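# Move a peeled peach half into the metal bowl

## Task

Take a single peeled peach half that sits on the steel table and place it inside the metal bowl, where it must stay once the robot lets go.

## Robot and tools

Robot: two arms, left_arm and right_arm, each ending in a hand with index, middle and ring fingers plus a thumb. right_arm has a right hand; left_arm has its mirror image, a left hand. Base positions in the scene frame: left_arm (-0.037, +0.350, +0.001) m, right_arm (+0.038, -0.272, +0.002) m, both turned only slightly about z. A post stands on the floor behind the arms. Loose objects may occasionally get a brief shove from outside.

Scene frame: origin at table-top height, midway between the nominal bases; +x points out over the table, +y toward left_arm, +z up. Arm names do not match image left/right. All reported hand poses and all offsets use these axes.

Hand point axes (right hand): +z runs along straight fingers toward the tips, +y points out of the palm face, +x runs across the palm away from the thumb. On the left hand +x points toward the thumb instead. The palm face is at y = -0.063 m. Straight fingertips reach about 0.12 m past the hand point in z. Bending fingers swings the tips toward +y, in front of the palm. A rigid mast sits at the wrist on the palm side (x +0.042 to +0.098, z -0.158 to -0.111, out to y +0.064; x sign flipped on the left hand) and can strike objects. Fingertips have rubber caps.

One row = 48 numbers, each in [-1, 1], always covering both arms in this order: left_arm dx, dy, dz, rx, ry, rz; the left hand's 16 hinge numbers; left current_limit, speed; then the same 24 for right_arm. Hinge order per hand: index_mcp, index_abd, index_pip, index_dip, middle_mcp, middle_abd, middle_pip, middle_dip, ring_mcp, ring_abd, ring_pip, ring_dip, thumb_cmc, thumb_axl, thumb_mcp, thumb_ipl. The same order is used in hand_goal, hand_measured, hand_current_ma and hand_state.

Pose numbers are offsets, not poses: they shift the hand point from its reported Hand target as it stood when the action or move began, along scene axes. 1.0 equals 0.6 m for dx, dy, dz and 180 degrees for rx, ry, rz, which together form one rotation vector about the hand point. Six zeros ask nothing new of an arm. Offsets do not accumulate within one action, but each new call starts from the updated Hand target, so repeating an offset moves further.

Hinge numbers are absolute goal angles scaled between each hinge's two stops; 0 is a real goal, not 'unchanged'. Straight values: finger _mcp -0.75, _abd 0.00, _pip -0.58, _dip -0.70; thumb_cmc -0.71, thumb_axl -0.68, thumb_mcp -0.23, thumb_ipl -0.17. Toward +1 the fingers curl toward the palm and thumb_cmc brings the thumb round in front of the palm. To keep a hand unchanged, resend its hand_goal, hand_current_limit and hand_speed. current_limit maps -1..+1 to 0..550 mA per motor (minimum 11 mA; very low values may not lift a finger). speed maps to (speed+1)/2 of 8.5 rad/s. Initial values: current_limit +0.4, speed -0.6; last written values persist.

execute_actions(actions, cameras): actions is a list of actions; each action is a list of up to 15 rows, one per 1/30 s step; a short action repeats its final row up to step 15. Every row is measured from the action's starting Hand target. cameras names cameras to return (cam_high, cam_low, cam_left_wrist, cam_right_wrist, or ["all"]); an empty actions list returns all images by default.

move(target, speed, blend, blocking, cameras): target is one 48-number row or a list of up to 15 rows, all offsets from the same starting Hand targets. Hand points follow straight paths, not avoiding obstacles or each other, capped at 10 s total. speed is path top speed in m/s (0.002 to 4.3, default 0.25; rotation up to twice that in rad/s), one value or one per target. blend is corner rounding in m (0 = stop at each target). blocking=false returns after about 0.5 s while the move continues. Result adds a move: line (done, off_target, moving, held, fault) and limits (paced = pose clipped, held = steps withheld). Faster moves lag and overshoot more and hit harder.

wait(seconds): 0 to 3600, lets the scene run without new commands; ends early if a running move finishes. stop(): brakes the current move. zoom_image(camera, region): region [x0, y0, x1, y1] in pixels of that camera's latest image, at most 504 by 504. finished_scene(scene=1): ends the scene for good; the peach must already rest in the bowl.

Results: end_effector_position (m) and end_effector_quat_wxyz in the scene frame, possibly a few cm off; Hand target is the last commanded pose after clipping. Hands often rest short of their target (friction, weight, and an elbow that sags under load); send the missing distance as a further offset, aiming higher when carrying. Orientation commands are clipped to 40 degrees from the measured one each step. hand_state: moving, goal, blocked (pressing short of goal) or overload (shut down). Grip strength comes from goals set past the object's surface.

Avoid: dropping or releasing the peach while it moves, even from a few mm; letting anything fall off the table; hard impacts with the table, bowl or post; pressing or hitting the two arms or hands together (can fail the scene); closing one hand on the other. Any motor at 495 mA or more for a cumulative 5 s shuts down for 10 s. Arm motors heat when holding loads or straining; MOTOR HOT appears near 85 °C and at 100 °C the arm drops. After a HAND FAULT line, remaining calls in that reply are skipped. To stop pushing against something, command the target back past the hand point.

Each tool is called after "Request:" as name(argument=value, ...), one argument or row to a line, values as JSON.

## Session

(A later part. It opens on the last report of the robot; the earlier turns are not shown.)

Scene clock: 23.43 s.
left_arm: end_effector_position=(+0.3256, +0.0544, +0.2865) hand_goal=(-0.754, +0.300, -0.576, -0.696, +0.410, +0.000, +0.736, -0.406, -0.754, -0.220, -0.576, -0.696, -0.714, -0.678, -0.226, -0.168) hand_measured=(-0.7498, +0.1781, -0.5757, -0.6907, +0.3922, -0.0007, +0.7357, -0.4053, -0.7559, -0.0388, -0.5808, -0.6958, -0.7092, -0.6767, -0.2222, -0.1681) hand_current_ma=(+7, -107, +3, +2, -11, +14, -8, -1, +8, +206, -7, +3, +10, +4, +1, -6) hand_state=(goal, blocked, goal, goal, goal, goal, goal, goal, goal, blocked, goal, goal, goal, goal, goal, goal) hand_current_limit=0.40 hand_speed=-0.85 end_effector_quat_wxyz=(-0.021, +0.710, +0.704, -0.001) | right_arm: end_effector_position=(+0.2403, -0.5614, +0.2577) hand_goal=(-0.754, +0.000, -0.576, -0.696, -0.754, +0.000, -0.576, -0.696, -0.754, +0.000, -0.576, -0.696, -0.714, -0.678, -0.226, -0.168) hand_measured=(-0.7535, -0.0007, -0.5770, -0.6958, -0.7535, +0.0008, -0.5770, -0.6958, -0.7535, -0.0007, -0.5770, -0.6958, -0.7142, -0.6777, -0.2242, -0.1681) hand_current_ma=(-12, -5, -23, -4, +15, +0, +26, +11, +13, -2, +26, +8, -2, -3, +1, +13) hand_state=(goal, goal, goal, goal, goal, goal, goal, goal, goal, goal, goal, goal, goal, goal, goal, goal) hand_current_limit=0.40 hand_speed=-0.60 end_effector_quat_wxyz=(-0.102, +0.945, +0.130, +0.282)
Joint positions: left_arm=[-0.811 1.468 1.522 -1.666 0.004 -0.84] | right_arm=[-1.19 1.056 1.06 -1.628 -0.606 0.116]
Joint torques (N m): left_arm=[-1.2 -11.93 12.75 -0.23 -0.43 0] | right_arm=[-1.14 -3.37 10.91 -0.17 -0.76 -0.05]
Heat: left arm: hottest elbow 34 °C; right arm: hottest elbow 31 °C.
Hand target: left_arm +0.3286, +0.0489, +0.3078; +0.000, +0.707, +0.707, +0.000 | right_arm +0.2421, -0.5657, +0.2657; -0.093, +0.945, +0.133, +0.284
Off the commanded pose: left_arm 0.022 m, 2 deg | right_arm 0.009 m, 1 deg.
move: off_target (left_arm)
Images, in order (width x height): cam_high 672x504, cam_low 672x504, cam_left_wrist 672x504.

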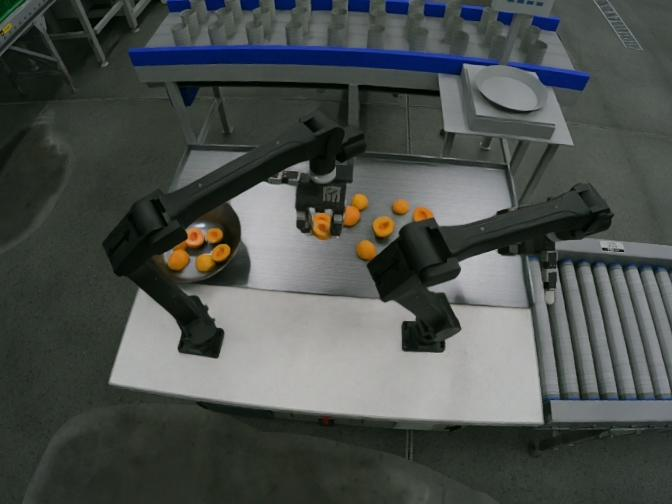

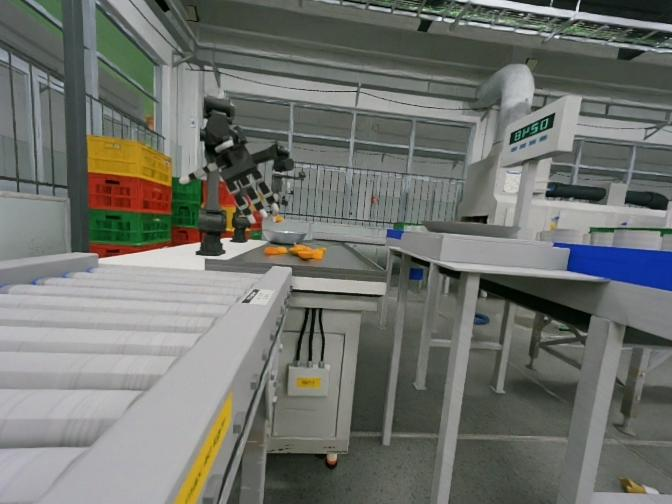

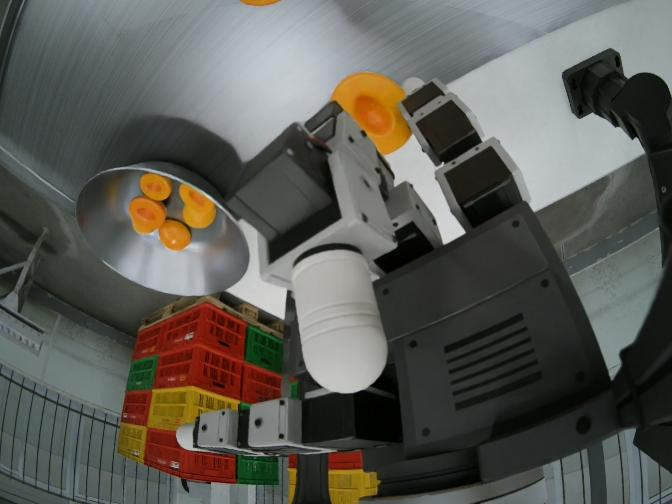

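Request:
move(
  target=[0.031,0.63,0.0,0,0,0,-0.754,0.30,-0.576,-0.696,0.41,0,0.737,-0.406,-0.754,-0.22,-0.576,-0.696,-0.714,-0.678,-0.226,-0.168,0.4,-0.85, 0,0,0,0,0,0,-0.754,0,-0.576,-0.696,-0.754,0,-0.576,-0.696,-0.754,0,-0.576,-0.696,-0.714,-0.678,-0.226,-0.168,0.4,-0.6],
  cameras=["cam_high","cam_left_wrist","cam_low"],
  speed=0.15,
)

Request:
zoom_image(
  camera="cam_left_wrist",
  region=[200, 0, 500, 240],
)

Request:
zoom_image(
  camera="cam_high",
  region=[120, 140, 300, 300],
)

Request:
zoom_image(
  camera="cam_low",
  region=[170, 140, 400, 300],
)

Scene clock: 28.93 s.
left_arm: end_effector_position=(+0.3427, +0.4269, +0.2984) hand_goal=(-0.754, +0.300, -0.576, -0.696, +0.410, +0.000, +0.736, -0.406, -0.754, -0.220, -0.576, -0.696, -0.714, -0.678, -0.226, -0.168) hand_measured=(-0.7486, +0.1781, -0.5757, -0.6920, +0.3922, -0.0021, +0.7357, -0.4053, -0.7571, -0.0402, -0.5808, -0.6983, -0.7104, -0.6767, -0.2212, -0.1681) hand_current_ma=(+13, -103, +2, +1, -12, +7, -12, -2, +4, +206, +1, -3, +9, -5, -2, -5) hand_state=(goal, blocked, goal, goal, goal, goal, goal, goal, moving, blocked, goal, goal, goal, goal, goal, goal) hand_current_limit=0.40 hand_speed=-0.85 end_effector_quat_wxyz=(+0.002, +0.702, +0.712, +0.004) | right_arm: end_effector_position=(+0.2403, -0.5614, +0.2577) hand_goal=(-0.754, +0.000, -0.576, -0.696, -0.754, +0.000, -0.576, -0.696, -0.754, +0.000, -0.576, -0.696, -0.714, -0.678, -0.226, -0.168) hand_measured=(-0.7523, +0.0008, -0.5770, -0.6958, -0.7535, +0.0008, -0.5770, -0.6971, -0.7535, +0.0008, -0.5770, -0.6958, -0.7142, -0.6767, -0.2242, -0.1672) hand_current_ma=(-23, -11, -2, +4, +9, -18, +5, +0, -11, -1, +6, -1, -4, -6, +13, -15) hand_state=(goal, goal, goal, goal, goal, goal, goal, goal, goal, goal, goal, goal, goal, goal, goal, goal) hand_current_limit=0.40 hand_speed=-0.60 end_effector_quat_wxyz=(-0.102, +0.945, +0.130, +0.282)
Joint positions: left_arm=[0.216 1.12 1.233 -1.675 -0.002 0.163] | right_arm=[-1.19 1.056 1.06 -1.628 -0.606 0.116]
Joint torques (N m): left_arm=[-0.56 -6.18 11.15 -0.02 -0.12 0.22] | right_arm=[-1.14 -3.37 10.91 -0.21 -0.76 -0.05]
Heat: left arm: hottest elbow 34 °C; right arm: hottest elbow 32 °C.
Hand target: left_arm +0.3472, +0.4269, +0.3079; +0.000, +0.707, +0.707, +0.000 | right_arm +0.2421, -0.5657, +0.2657; -0.093, +0.945, +0.133, +0.284
Off the commanded pose: left_arm 0.010 m, 1 deg | right_arm 0.009 m, 1 deg.
joint sent to its limit (left arm) — joint 4 (wrist pitch), lower limit. The joint targets still meet the commanded pose.
move: done
Images, in order (width x height): cam_high 672x504, cam_low 672x504, cam_left_wrist 672x504.

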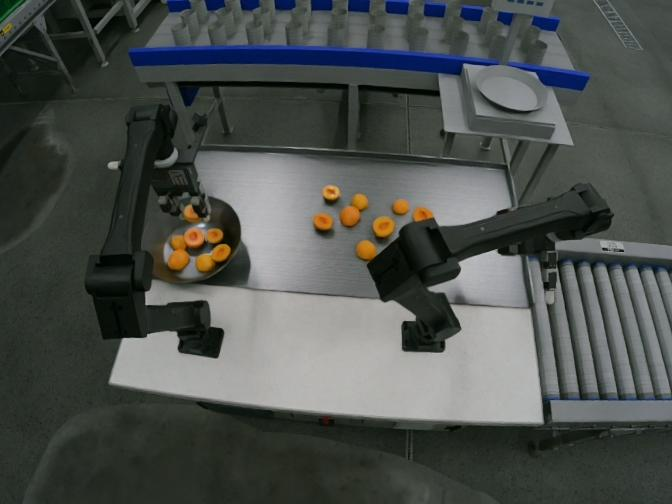

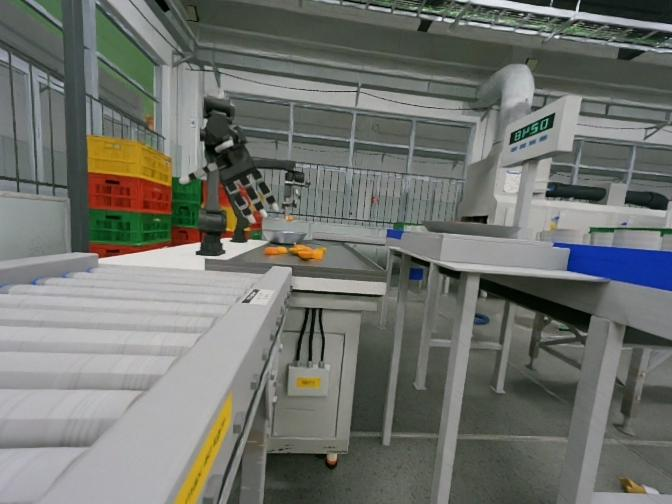

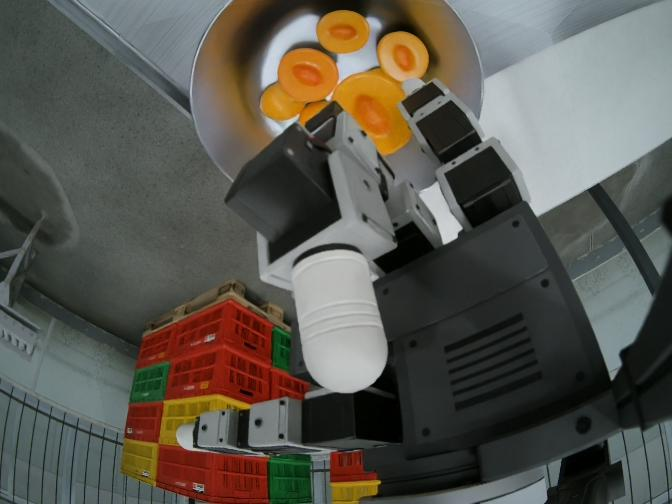

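Scaled by 1.680 from the camera's image (finer frame: 960x720).

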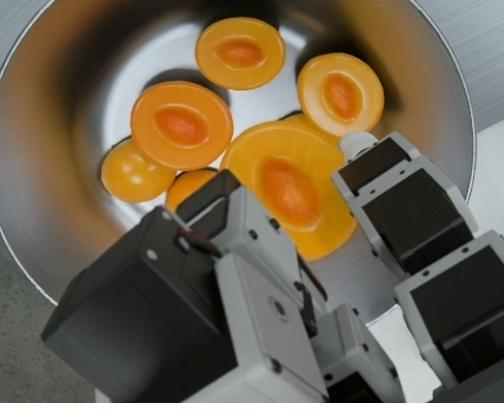

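Scaled by 2.800.

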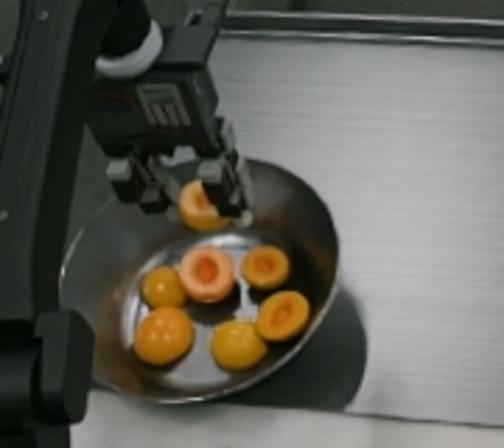

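Scaled by 2.191.

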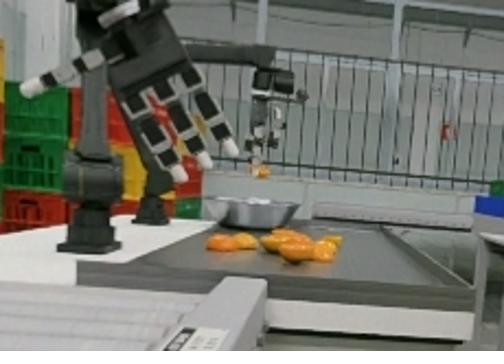

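Request:
move(
  target=[0.149,0.0185,-0.0765,0,0,0,-0.754,0.30,-0.576,-0.696,0.41,0,0.737,-0.406,-0.754,-0.22,-0.576,-0.696,-0.714,-0.678,-0.226,-0.168,0.4,-0.85, 0,0,0,0,0,0,-0.754,0,-0.576,-0.696,-0.754,0,-0.576,-0.696,-0.754,0,-0.576,-0.696,-0.714,-0.678,-0.226,-0.168,0.4,-0.6],
  cameras=["cam_high","cam_left_wrist"],
  speed=0.12,
)

Request:
zoom_image(
  camera="cam_left_wrist",
  region=[200, 0, 500, 240],
)

Request:
zoom_image(
  camera="cam_high",
  region=[120, 140, 300, 300],
)

Scene clock: 33.00 s.
left_arm: end_effector_position=(+0.4203, +0.4406, +0.2384) hand_goal=(-0.754, +0.300, -0.576, -0.696, +0.410, +0.000, +0.736, -0.406, -0.754, -0.220, -0.576, -0.696, -0.714, -0.678, -0.226, -0.168) hand_measured=(-0.7474, +0.1766, -0.5757, -0.6907, +0.3922, -0.0021, +0.7357, -0.4066, -0.7571, -0.0402, -0.5795, -0.6996, -0.7104, -0.6777, -0.2222, -0.1681) hand_current_ma=(+9, -112, -3, +5, -18, +3, -11, -4, +9, +216, -4, -1, +8, -10, -6, -7) hand_state=(goal, blocked, goal, goal, goal, goal, goal, goal, moving, blocked, goal, goal, goal, goal, goal, goal) hand_current_limit=0.40 hand_speed=-0.85 end_effector_quat_wxyz=(-0.017, +0.702, +0.711, -0.023) | right_arm: end_effector_position=(+0.2403, -0.5614, +0.2577) hand_goal=(-0.754, +0.000, -0.576, -0.696, -0.754, +0.000, -0.576, -0.696, -0.754, +0.000, -0.576, -0.696, -0.714, -0.678, -0.226, -0.168) hand_measured=(-0.7535, -0.0007, -0.5770, -0.6958, -0.7535, -0.0007, -0.5770, -0.6958, -0.7535, -0.0007, -0.5770, -0.6958, -0.7142, -0.6767, -0.2242, -0.1681) hand_current_ma=(-21, -3, -17, +1, +4, -2, -3, -3, +12, -4, +1, +2, +22, -23, -9, +3) hand_state=(goal, goal, goal, goal, goal, goal, goal, goal, goal, goal, goal, goal, goal, goal, goal, goal) hand_current_limit=0.40 hand_speed=-0.60 end_effector_quat_wxyz=(-0.102, +0.945, +0.130, +0.282)
Joint positions: left_arm=[0.216 1.367 1.3 -1.561 -0.002 0.165] | right_arm=[-1.19 1.056 1.06 -1.628 -0.606 0.116]
Joint torques (N m): left_arm=[-1.96 -10.58 12.66 0.44 -0.15 0.12] | right_arm=[-1.14 -3.37 10.91 -0.2 -0.76 -0.05]
Heat: left arm: hottest elbow 35 °C; right arm: hottest elbow 32 °C.
Hand target: left_arm +0.4365, +0.4381, +0.2618; +0.000, +0.707, +0.707, +0.000 | right_arm +0.2421, -0.5657, +0.2657; -0.093, +0.945, +0.133, +0.284
Off the commanded pose: left_arm 0.029 m, 3 deg | right_arm 0.009 m, 1 deg.
move: off_target (left_arm)

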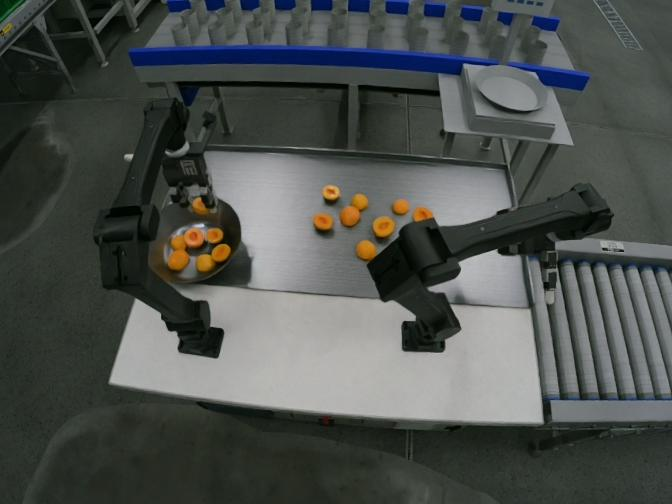

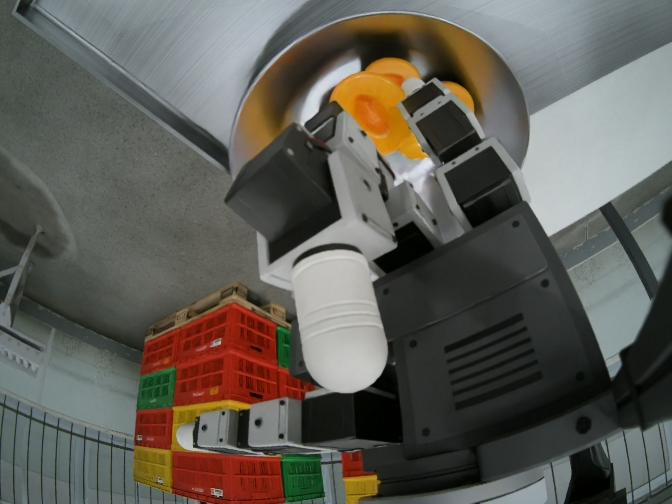

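Scaled by 1.680 from the camera's image (finer frame: 960x720).

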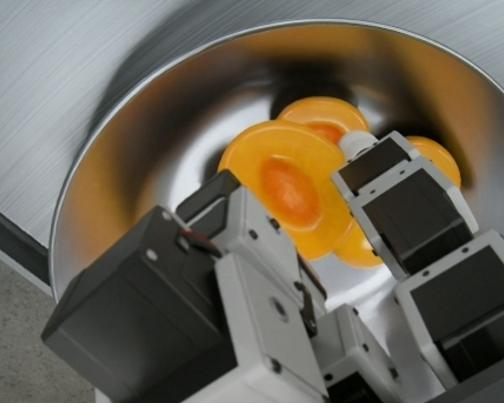

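Scaled by 2.800.

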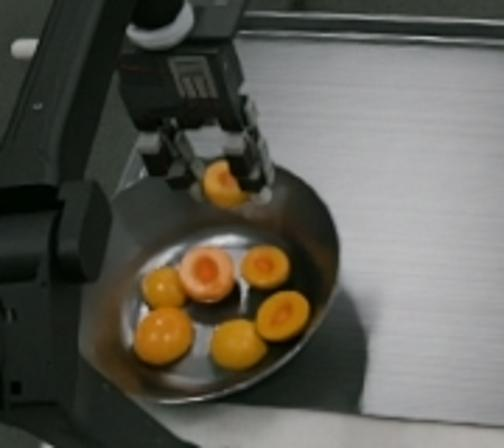

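Request:
move(
  target=[
    [0,0,0.085,0,0,0,-0.754,0.30,-0.576,-0.696,0.41,0,0.737,-0.406,-0.754,-0.22,-0.576,-0.696,-0.714,-0.678,-0.226,-0.168,0.4,-0.85, 0,0,0,0,0,0,-0.754,0,-0.576,-0.696,-0.754,0,-0.576,-0.696,-0.754,0,-0.576,-0.696,-0.714,-0.678,-0.226,-0.168,0.4,-0.6],
    [-0.29,0,0.085,0,0,0,-0.754,0.30,-0.576,-0.696,0.41,0,0.737,-0.406,-0.754,-0.22,-0.576,-0.696,0.143,-0.678,-0.226,-0.168,0.4,-0.85, 0,0,0,0,0,0,-0.754,0,-0.576,-0.696,-0.754,0,-0.576,-0.696,-0.754,0,-0.576,-0.696,-0.714,-0.678,-0.226,-0.168,0.4,-0.6],
    [-0.358,0.106,0.075,0,0,0.4444,-0.754,0.30,-0.576,-0.696,0.41,0,0.737,-0.406,-0.754,-0.22,-0.576,-0.696,0.143,-0.678,-0.226,-0.168,0.4,-0.85, 0,0,0,0,0,0,-0.754,0,-0.576,-0.696,-0.754,0,-0.576,-0.696,-0.754,0,-0.576,-0.696,-0.714,-0.678,-0.226,-0.168,0.4,-0.6],
  ],
  cameras=["all"],
  speed=0.2,
)

Request:
zoom_image(
  camera="cam_left_wrist",
  region=[200, 0, 500, 240],
)

Request:
zoom_image(
  camera="cam_high",
  region=[120, 140, 300, 300],
)

Scene clock: 48.20 s.
left_arm: end_effector_position=(+0.2151, +0.4975, +0.2882) hand_goal=(-0.754, +0.300, -0.576, -0.696, +0.410, +0.000, +0.736, -0.406, -0.754, -0.220, -0.576, -0.696, +0.142, -0.678, -0.226, -0.168) hand_measured=(-0.7462, +0.1766, -0.5744, -0.6920, +0.3922, -0.0021, +0.7357, -0.4053, -0.7583, -0.0402, -0.5808, -0.6996, +0.1398, -0.6767, -0.2212, -0.1681) hand_current_ma=(+16, -110, -1, -6, -15, +3, -8, -3, +2, +202, -6, -7, +8, -3, -7, -7) hand_state=(goal, blocked, goal, goal, goal, goal, goal, goal, goal, blocked, goal, goal, goal, goal, goal, goal) hand_current_limit=0.40 hand_speed=-0.85 end_effector_quat_wxyz=(+0.001, +0.099, +0.995, +0.008) | right_arm: end_effector_position=(+0.2403, -0.5614, +0.2577) hand_goal=(-0.754, +0.000, -0.576, -0.696, -0.754, +0.000, -0.576, -0.696, -0.754, +0.000, -0.576, -0.696, -0.714, -0.678, -0.226, -0.168) hand_measured=(-0.7535, +0.0008, -0.5770, -0.6958, -0.7535, -0.0007, -0.5770, -0.6958, -0.7535, +0.0008, -0.5770, -0.6958, -0.7142, -0.6777, -0.2242, -0.1681) hand_current_ma=(-26, -11, -12, -4, +6, -19, +15, -5, +20, -7, +22, +4, -14, -7, -18, +4) hand_state=(goal, goal, goal, goal, goal, goal, goal, goal, goal, goal, goal, goal, goal, goal, goal, goal) hand_current_limit=0.40 hand_speed=-0.60 end_effector_quat_wxyz=(-0.102, +0.945, +0.130, +0.282)
Joint positions: left_arm=[0.259 1.025 1.14 -1.679 -0.014 -1.153] | right_arm=[-1.19 1.056 1.06 -1.628 -0.606 0.116]
Joint torques (N m): left_arm=[-0.38 -5.36 13.16 0.28 -0.31 -0.09] | right_arm=[-1.08 -3.37 10.91 -0.21 -0.77 -0.05]
Heat: left arm: hottest elbow 37 °C; right arm: hottest elbow 33 °C.
Hand target: left_arm +0.2217, +0.5016, +0.3067; +0.000, +0.087, +0.996, +0.000 | right_arm +0.2421, -0.5657, +0.2657; -0.093, +0.945, +0.133, +0.284
Off the commanded pose: left_arm 0.020 m, 2 deg | right_arm 0.009 m, 1 deg.
joint sent to its limit (left arm) — joint 4 (wrist pitch), lower limit. The joint targets are off in orientation, not in position.
move: off_target (left_arm); target 2's new numbers were sent with left_arm's hand 0.002 m and 7 deg from that target

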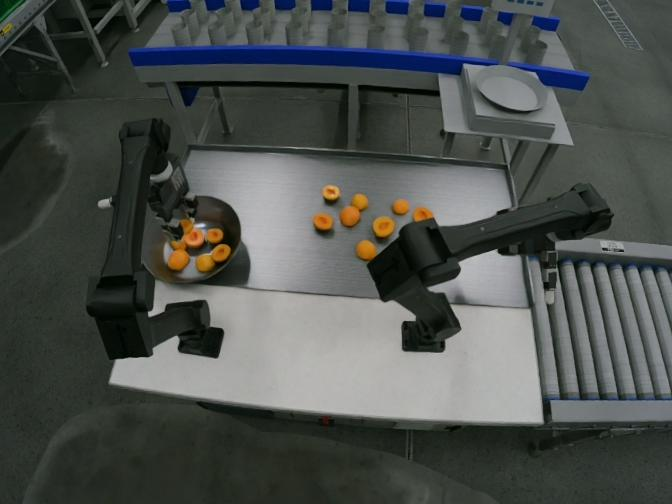

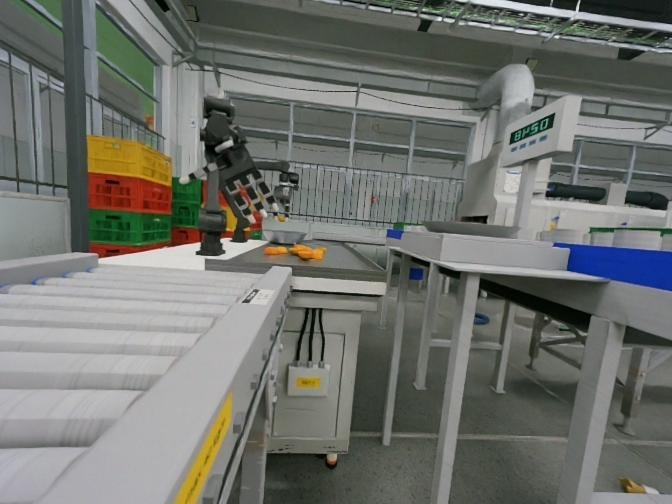

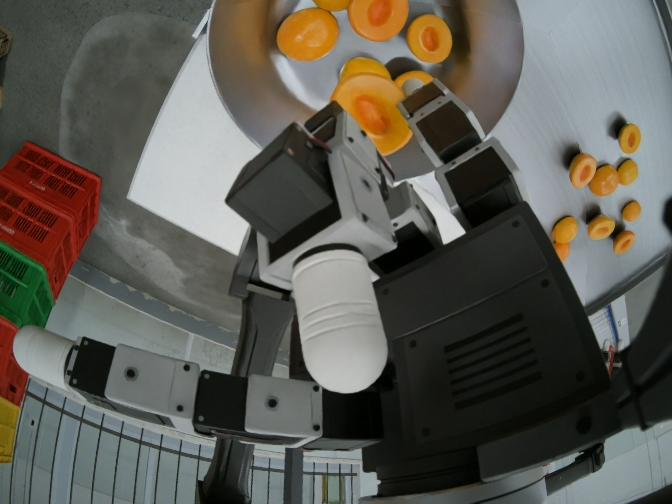

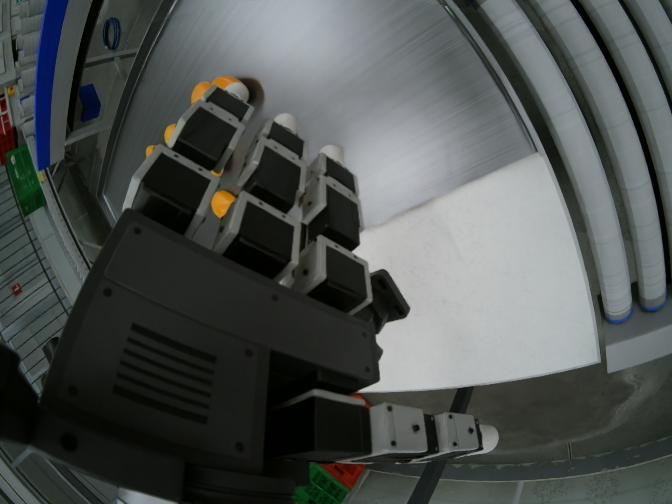

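Scaled by 1.680 from the camera's image (finer frame: 960x720).

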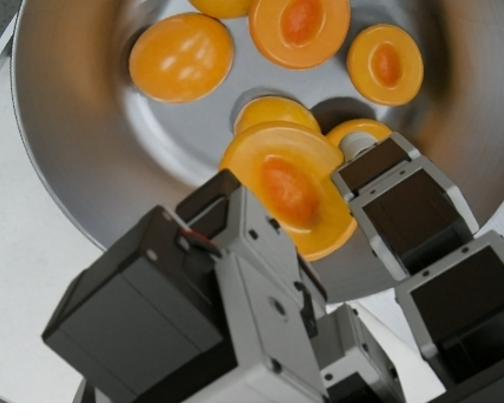

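Scaled by 2.800.

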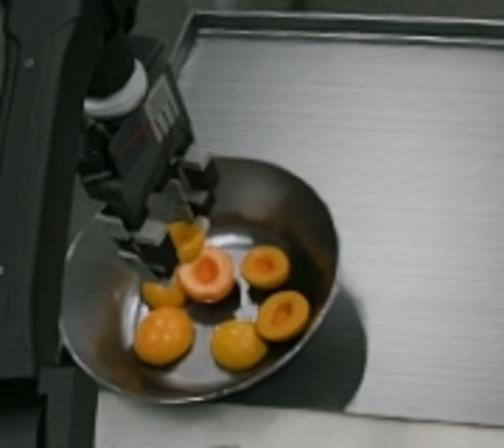

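Request:
move(
  target=[0.164,-0.066,-0.058,0,0,-0.3056,-0.754,0.30,-0.576,-0.696,0.41,0,0.737,-0.406,-0.754,-0.22,-0.576,-0.696,0.143,-0.678,-0.226,-0.168,0.4,-0.85, 0,0,0,0,0,0,-0.754,0,-0.576,-0.696,-0.754,0,-0.576,-0.696,-0.754,0,-0.576,-0.696,-0.714,-0.678,-0.226,-0.168,0.4,-0.6],
  cameras=["cam_high","cam_left_wrist"],
  speed=0.2,
)

Request:
zoom_image(
  camera="cam_left_wrist",
  region=[200, 0, 500, 240],
)

Request:
zoom_image(
  camera="cam_high",
  region=[120, 140, 300, 300],
)

Scene clock: 54.30 s.
left_arm: end_effector_position=(+0.3122, +0.4612, +0.2655) hand_goal=(-0.754, +0.300, -0.576, -0.696, +0.410, +0.000, +0.736, -0.406, -0.754, -0.220, -0.576, -0.696, +0.142, -0.678, -0.226, -0.168) hand_measured=(-0.7474, +0.1781, -0.5757, -0.6920, +0.3922, -0.0007, +0.7357, -0.4053, -0.7571, -0.0402, -0.5808, -0.6996, +0.1435, -0.6777, -0.2222, -0.1672) hand_current_ma=(+16, -109, +2, -3, -13, +5, -10, -1, +4, +204, -3, -3, +13, -8, -3, -6) hand_state=(goal, blocked, goal, goal, goal, goal, goal, goal, goal, blocked, goal, goal, goal, goal, goal, goal) hand_current_limit=0.40 hand_speed=-0.85 end_effector_quat_wxyz=(-0.009, +0.531, +0.847, -0.007) | right_arm: end_effector_position=(+0.2403, -0.5614, +0.2577) hand_goal=(-0.754, +0.000, -0.576, -0.696, -0.754, +0.000, -0.576, -0.696, -0.754, +0.000, -0.576, -0.696, -0.714, -0.678, -0.226, -0.168) hand_measured=(-0.7535, +0.0008, -0.5770, -0.6958, -0.7535, -0.0007, -0.5770, -0.6971, -0.7523, +0.0008, -0.5770, -0.6958, -0.7142, -0.6777, -0.2242, -0.1681) hand_current_ma=(-21, +0, -18, -1, +4, -13, +5, -5, +8, +0, +6, +1, -3, -12, +1, -8) hand_state=(goal, goal, goal, goal, goal, goal, goal, goal, goal, goal, goal, goal, goal, goal, goal, goal) hand_current_limit=0.40 hand_speed=-0.60 end_effector_quat_wxyz=(-0.102, +0.945, +0.130, +0.282)
Joint positions: left_arm=[0.227 1.102 1.14 -1.631 -0.002 -0.262] | right_arm=[-1.19 1.056 1.06 -1.628 -0.606 0.116]
Joint torques (N m): left_arm=[-1.67 -5.83 10.65 0.85 -0.11 0.29] | right_arm=[-1.2 -3.31 10.89 -0.17 -0.76 -0.06]
Heat: left arm: hottest elbow 37 °C; right arm: hottest elbow 33 °C.
Hand target: left_arm +0.3200, +0.4620, +0.2719; +0.000, +0.537, +0.843, -0.001 | right_arm +0.2421, -0.5657, +0.2657; -0.093, +0.945, +0.133, +0.284
Off the commanded pose: left_arm 0.010 m, 1 deg | right_arm 0.009 m, 1 deg.
move: done

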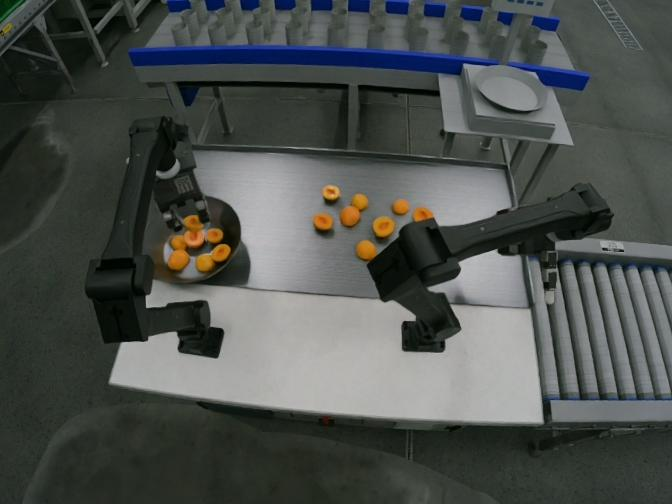

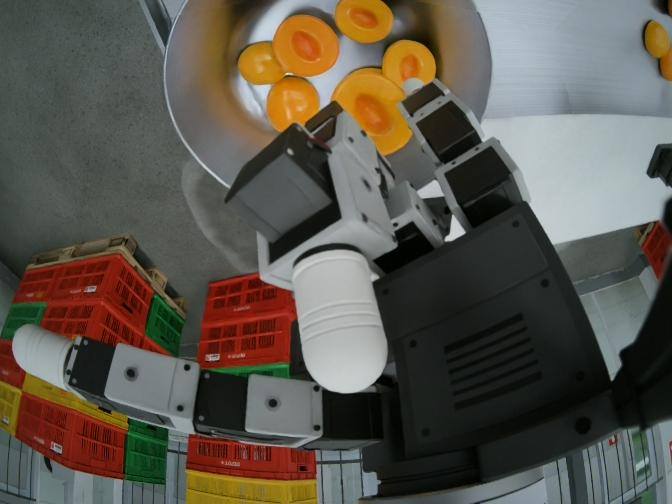

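Scaled by 1.680 from the camera's image (finer frame: 960x720).

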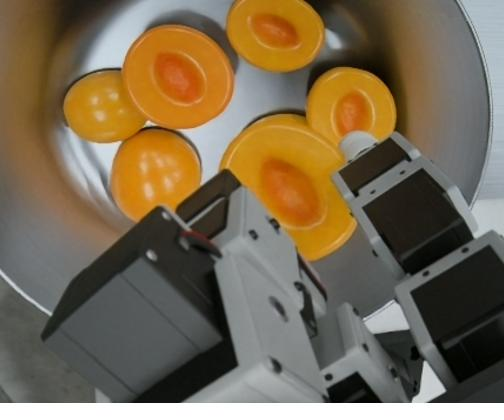

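Scaled by 2.800.

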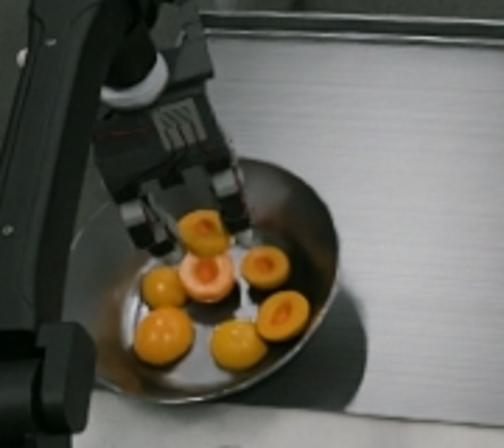

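Request:
move(
  target=[0.005,-0.0033,-0.158,0,0,0,-0.754,0.30,-0.576,-0.696,0.41,0,0.737,-0.406,-0.754,-0.22,-0.576,-0.696,0.143,-0.678,-0.226,-0.168,0.4,-0.85, 0,0,0,0,0,0,-0.754,0,-0.576,-0.696,-0.754,0,-0.576,-0.696,-0.754,0,-0.576,-0.696,-0.714,-0.678,-0.226,-0.168,0.4,-0.6],
  cameras=["cam_high","cam_left_wrist"],
  speed=0.08,
)

Request:
zoom_image(
  camera="cam_left_wrist",
  region=[200, 0, 500, 240],
)

Request:
zoom_image(
  camera="cam_high",
  region=[120, 140, 300, 300],
)

Scene clock: 57.37 s.
left_arm: end_effector_position=(+0.3168, +0.4618, +0.1741) hand_goal=(-0.754, +0.300, -0.576, -0.696, +0.410, +0.000, +0.736, -0.406, -0.754, -0.220, -0.576, -0.696, +0.142, -0.678, -0.226, -0.168) hand_measured=(-0.7474, +0.1766, -0.5757, -0.6920, +0.3922, -0.0007, +0.7357, -0.4053, -0.7571, -0.0402, -0.5795, -0.6996, +0.1435, -0.6777, -0.2222, -0.1672) hand_current_ma=(+7, -108, +2, +2, -11, +0, -10, +6, +5, +208, -12, +2, +3, -3, -3, -10) hand_state=(goal, blocked, goal, goal, goal, goal, goal, goal, goal, blocked, goal, goal, goal, goal, goal, goal) hand_current_limit=0.40 hand_speed=-0.85 end_effector_quat_wxyz=(-0.006, +0.532, +0.847, -0.005) | right_arm: end_effector_position=(+0.2403, -0.5614, +0.2577) hand_goal=(-0.754, +0.000, -0.576, -0.696, -0.754, +0.000, -0.576, -0.696, -0.754, +0.000, -0.576, -0.696, -0.714, -0.678, -0.226, -0.168) hand_measured=(-0.7535, +0.0008, -0.5770, -0.6958, -0.7523, -0.0007, -0.5770, -0.6958, -0.7535, -0.0007, -0.5770, -0.6958, -0.7142, -0.6767, -0.2252, -0.1681) hand_current_ma=(-9, +8, -6, +3, +21, -19, +14, -1, +16, -4, +0, +1, -3, -18, -4, +6) hand_state=(goal, goal, goal, goal, goal, goal, goal, goal, goal, goal, goal, goal, goal, goal, goal, goal) hand_current_limit=0.40 hand_speed=-0.60 end_effector_quat_wxyz=(-0.102, +0.945, +0.130, +0.282)
Joint positions: left_arm=[0.227 1.133 0.92 -1.374 -0.002 -0.26] | right_arm=[-1.19 1.056 1.06 -1.628 -0.606 0.116]
Joint torques (N m): left_arm=[-0.85 -6.71 9.73 0.57 -0.23 0.22] | right_arm=[-1.14 -3.31 10.91 -0.16 -0.76 -0.05]
Heat: left arm: hottest elbow 37 °C; right arm: hottest elbow 33 °C.
Hand target: left_arm +0.3232, +0.4601, +0.1772; +0.000, +0.537, +0.843, -0.001 | right_arm +0.2421, -0.5657, +0.2657; -0.093, +0.945, +0.133, +0.284
Off the commanded pose: left_arm 0.007 m, 1 deg | right_arm 0.009 m, 1 deg.
move: done

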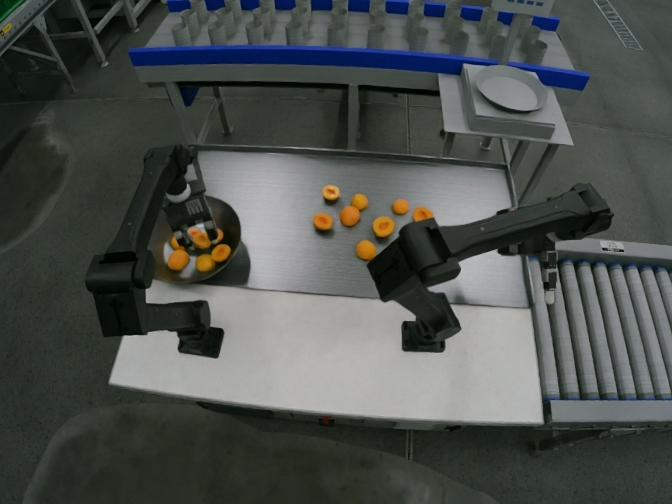

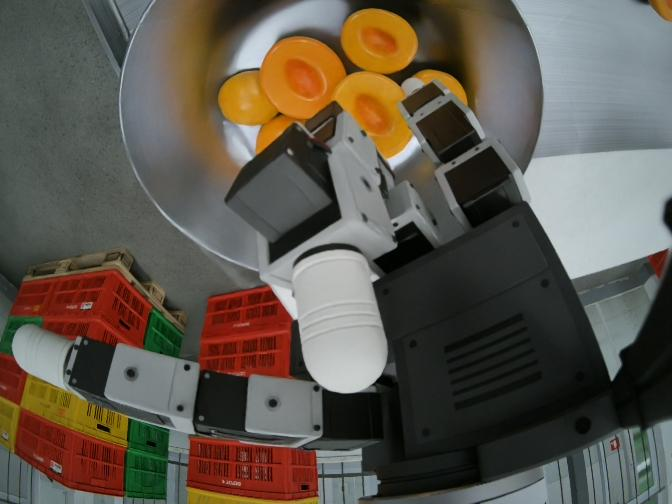

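Scaled by 1.680 from the camera's image (finer frame: 960x720).

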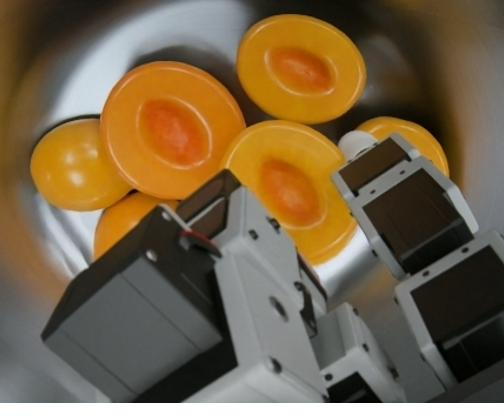

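Scaled by 2.800.

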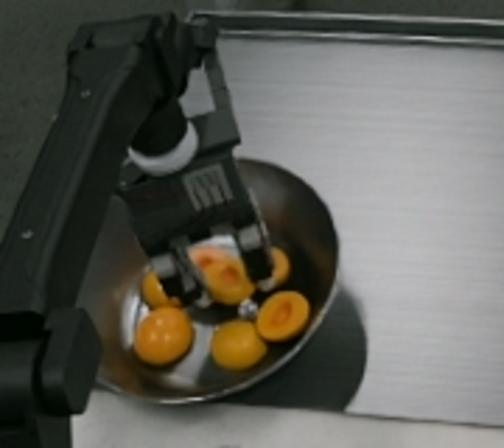

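Request:
move(
  target=[-0.004,0,-0.042,0,0,0,-0.754,0.30,-0.576,-0.696,0.41,0,0.737,-0.406,-0.754,-0.22,-0.576,-0.696,0.143,-0.678,-0.226,-0.168,0.4,-0.85, 0,0,0,0,0,0,-0.754,0,-0.576,-0.696,-0.754,0,-0.576,-0.696,-0.754,0,-0.576,-0.696,-0.714,-0.678,-0.226,-0.168,0.4,-0.6],
  cameras=["cam_high","cam_left_wrist"],
  speed=0.04,
)

Request:
zoom_image(
  camera="cam_left_wrist",
  region=[200, 0, 500, 240],
)

Request:
zoom_image(
  camera="cam_high",
  region=[120, 140, 300, 300],
)

Scene clock: 59.57 s.
left_arm: end_effector_position=(+0.3158, +0.4613, +0.1544) hand_goal=(-0.754, +0.300, -0.576, -0.696, +0.410, +0.000, +0.736, -0.406, -0.754, -0.220, -0.576, -0.696, +0.142, -0.678, -0.226, -0.168) hand_measured=(-0.7619, +0.1766, -0.5795, -0.6996, +0.3922, -0.0007, +0.7357, -0.4053, -0.7511, -0.0402, -0.5718, -0.6907, +0.1435, -0.6767, -0.2212, -0.1672) hand_current_ma=(+10, -102, +4, -6, -13, +3, -17, +5, +8, +202, -8, +5, -1, -5, +3, -6) hand_state=(goal, blocked, goal, goal, goal, goal, goal, goal, goal, blocked, goal, goal, goal, goal, goal, goal) hand_current_limit=0.40 hand_speed=-0.85 end_effector_quat_wxyz=(-0.002, +0.532, +0.847, -0.002) | right_arm: end_effector_position=(+0.2403, -0.5614, +0.2577) hand_goal=(-0.754, +0.000, -0.576, -0.696, -0.754, +0.000, -0.576, -0.696, -0.754, +0.000, -0.576, -0.696, -0.714, -0.678, -0.226, -0.168) hand_measured=(-0.7535, -0.0007, -0.5770, -0.6958, -0.7535, +0.0008, -0.5770, -0.6971, -0.7535, -0.0007, -0.5770, -0.6958, -0.7142, -0.6777, -0.2252, -0.1681) hand_current_ma=(-11, -10, +4, +14, +7, -14, +3, +0, +4, -11, +10, +5, -1, -5, +1, +12) hand_state=(goal, goal, goal, goal, goal, goal, goal, goal, goal, goal, goal, goal, goal, goal, goal, goal) hand_current_limit=0.40 hand_speed=-0.60 end_effector_quat_wxyz=(-0.102, +0.945, +0.130, +0.282)
Joint positions: left_arm=[0.227 1.136 0.868 -1.307 0 -0.26] | right_arm=[-1.19 1.056 1.06 -1.628 -0.606 0.116]
Joint torques (N m): left_arm=[-1.96 -5.48 8.87 1.05 -0.17 0.2] | right_arm=[-1.08 -3.43 10.92 -0.18 -0.76 -0.05]
Heat: left arm: hottest elbow 37 °C; right arm: hottest elbow 33 °C.
Hand target: left_arm +0.3207, +0.4600, +0.1519; +0.000, +0.537, +0.843, -0.001 | right_arm +0.2421, -0.5657, +0.2657; -0.093, +0.945, +0.133, +0.284
Off the commanded pose: left_arm 0.006 m, 1 deg | right_arm 0.009 m, 1 deg.
move: done

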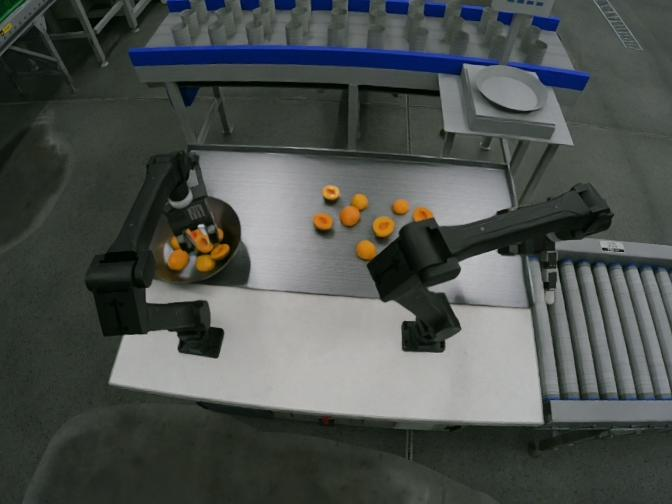

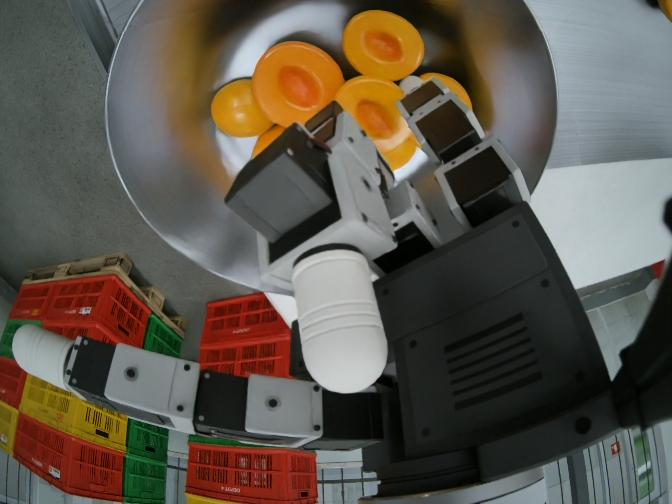

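Scaled by 1.680 from the camera's image (finer frame: 960x720).

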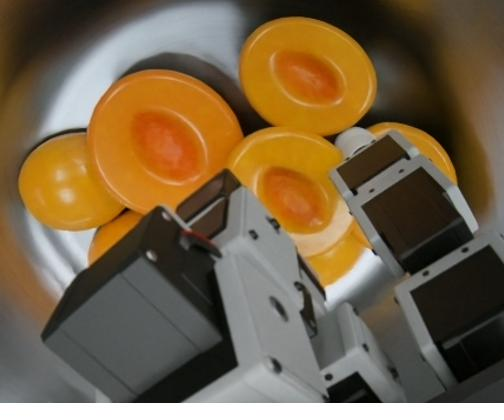

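Scaled by 2.800.

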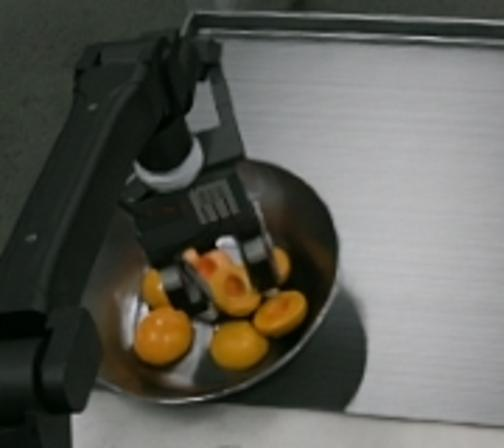

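Request:
zoom_image(
  camera="cam_left_wrist",
  region=[310, 60, 430, 180],
)

Request:
zoom_image(
  camera="cam_high",
  region=[150, 205, 240, 285],
)

Scaled by 4.200 from the camera's image (finer frame: 960x720).

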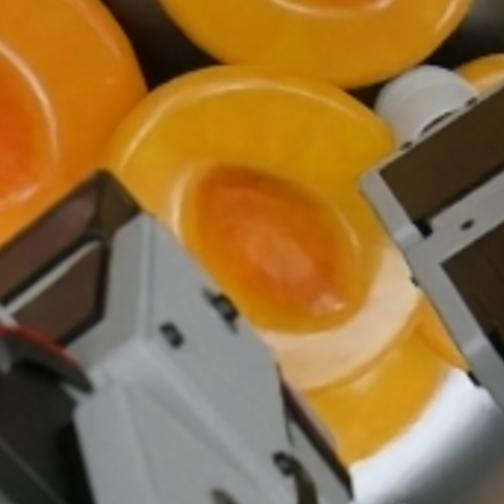

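Scaled by 5.600.

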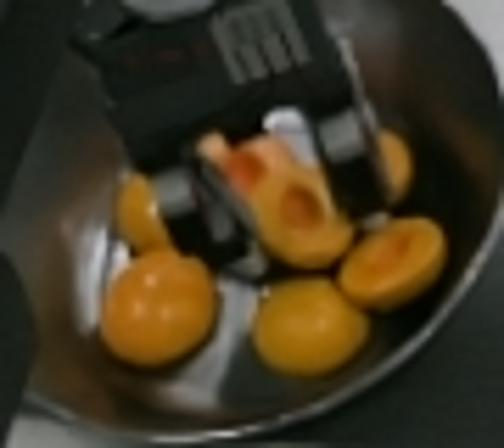

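Request:
move(
  target=[-0.002,0.001,-0.014,0,0,0,-0.754,0.30,-0.576,-0.696,0.41,0,0.737,-0.406,-0.754,-0.22,-0.576,-0.696,0.143,-0.678,-0.226,-0.168,0.4,-0.85, 0,0,0,0,0,0,-0.754,0,-0.576,-0.696,-0.754,0,-0.576,-0.696,-0.754,0,-0.576,-0.696,-0.714,-0.678,-0.226,-0.168,0.4,-0.6],
  cameras=["cam_high","cam_left_wrist"],
  speed=0.03,
)

Request:
zoom_image(
  camera="cam_left_wrist",
  region=[250, 0, 490, 200],
)

Request:
zoom_image(
  camera="cam_high",
  region=[150, 205, 240, 285],
)

Scene clock: 60.87 s.
left_arm: end_effector_position=(+0.3158, +0.4613, +0.1479) hand_goal=(-0.754, +0.300, -0.576, -0.696, +0.410, +0.000, +0.736, -0.406, -0.754, -0.220, -0.576, -0.696, +0.142, -0.678, -0.226, -0.168) hand_measured=(-0.7631, +0.1766, -0.5795, -0.6996, +0.3922, -0.0007, +0.7357, -0.4053, -0.7462, -0.0432, -0.5705, -0.6920, +0.1448, -0.6777, -0.2222, -0.1681) hand_current_ma=(+5, -110, -3, -3, -8, +8, -10, +1, +14, +200, -9, +8, +7, -10, -1, -5) hand_state=(goal, blocked, goal, goal, goal, goal, goal, goal, goal, blocked, goal, goal, goal, goal, goal, goal) hand_current_limit=0.40 hand_speed=-0.85 end_effector_quat_wxyz=(+0.000, +0.532, +0.847, +0.000) | right_arm: end_effector_position=(+0.2403, -0.5614, +0.2577) hand_goal=(-0.754, +0.000, -0.576, -0.696, -0.754, +0.000, -0.576, -0.696, -0.754, +0.000, -0.576, -0.696, -0.714, -0.678, -0.226, -0.168) hand_measured=(-0.7535, -0.0007, -0.5770, -0.6958, -0.7535, +0.0008, -0.5770, -0.6958, -0.7535, +0.0008, -0.5770, -0.6958, -0.7142, -0.6777, -0.2242, -0.1681) hand_current_ma=(-23, -3, -27, +3, +4, -15, +24, +4, +4, +0, +6, -8, -11, -7, +8, +0) hand_state=(goal, goal, goal, goal, goal, goal, goal, goal, goal, goal, goal, goal, goal, goal, goal, goal) hand_current_limit=0.40 hand_speed=-0.60 end_effector_quat_wxyz=(-0.102, +0.945, +0.130, +0.282)
Joint positions: left_arm=[0.227 1.138 0.85 -1.282 0 -0.26] | right_arm=[-1.19 1.056 1.06 -1.628 -0.606 0.116]
Joint torques (N m): left_arm=[-0.67 -4.42 8.58 0.84 -0.25 0.23] | right_arm=[-1.2 -3.31 10.93 -0.2 -0.77 -0.05]
Heat: left arm: hottest elbow 37 °C; right arm: hottest elbow 34 °C.
Hand target: left_arm +0.3196, +0.4606, +0.1436; +0.000, +0.537, +0.843, -0.001 | right_arm +0.2421, -0.5657, +0.2657; -0.093, +0.945, +0.133, +0.284
Off the commanded pose: left_arm 0.006 m, 1 deg | right_arm 0.009 m, 1 deg.
move: done

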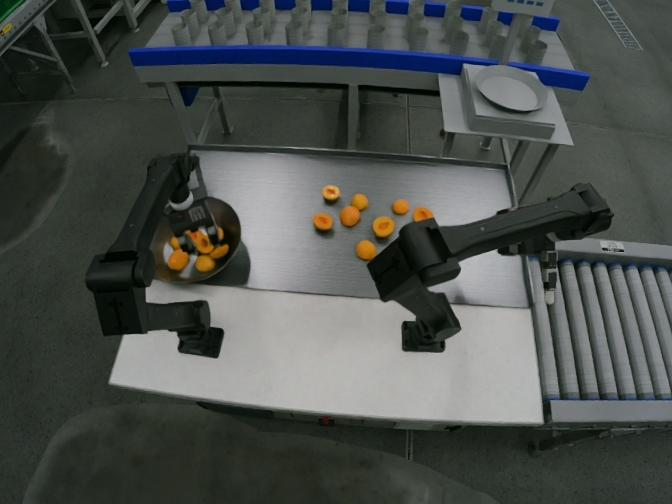

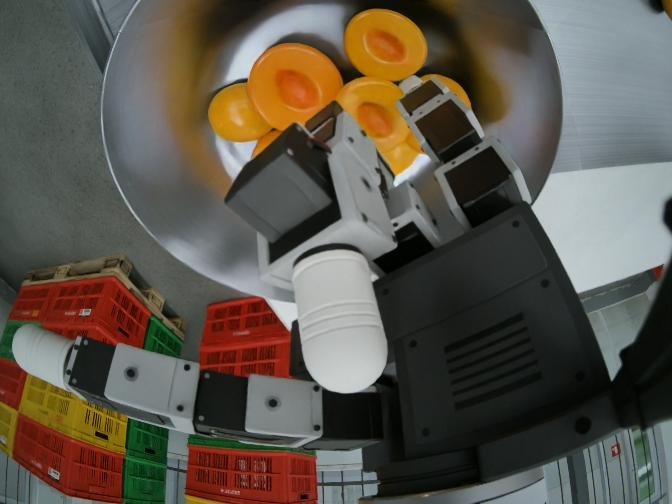

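Scaled by 2.100 from the camera's image (finer frame: 960x720).

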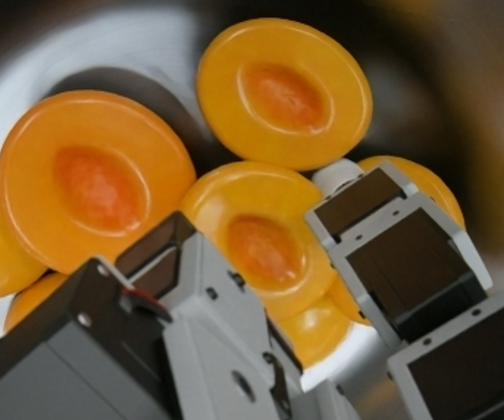

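Scaled by 5.600.

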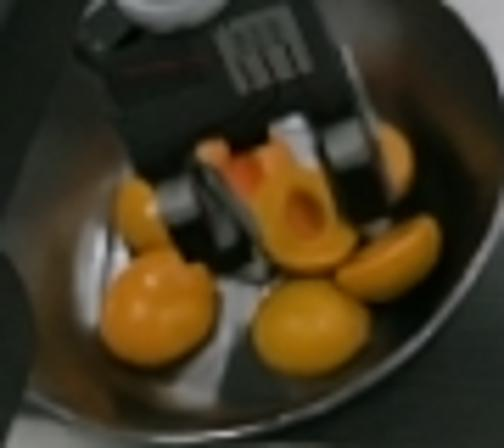

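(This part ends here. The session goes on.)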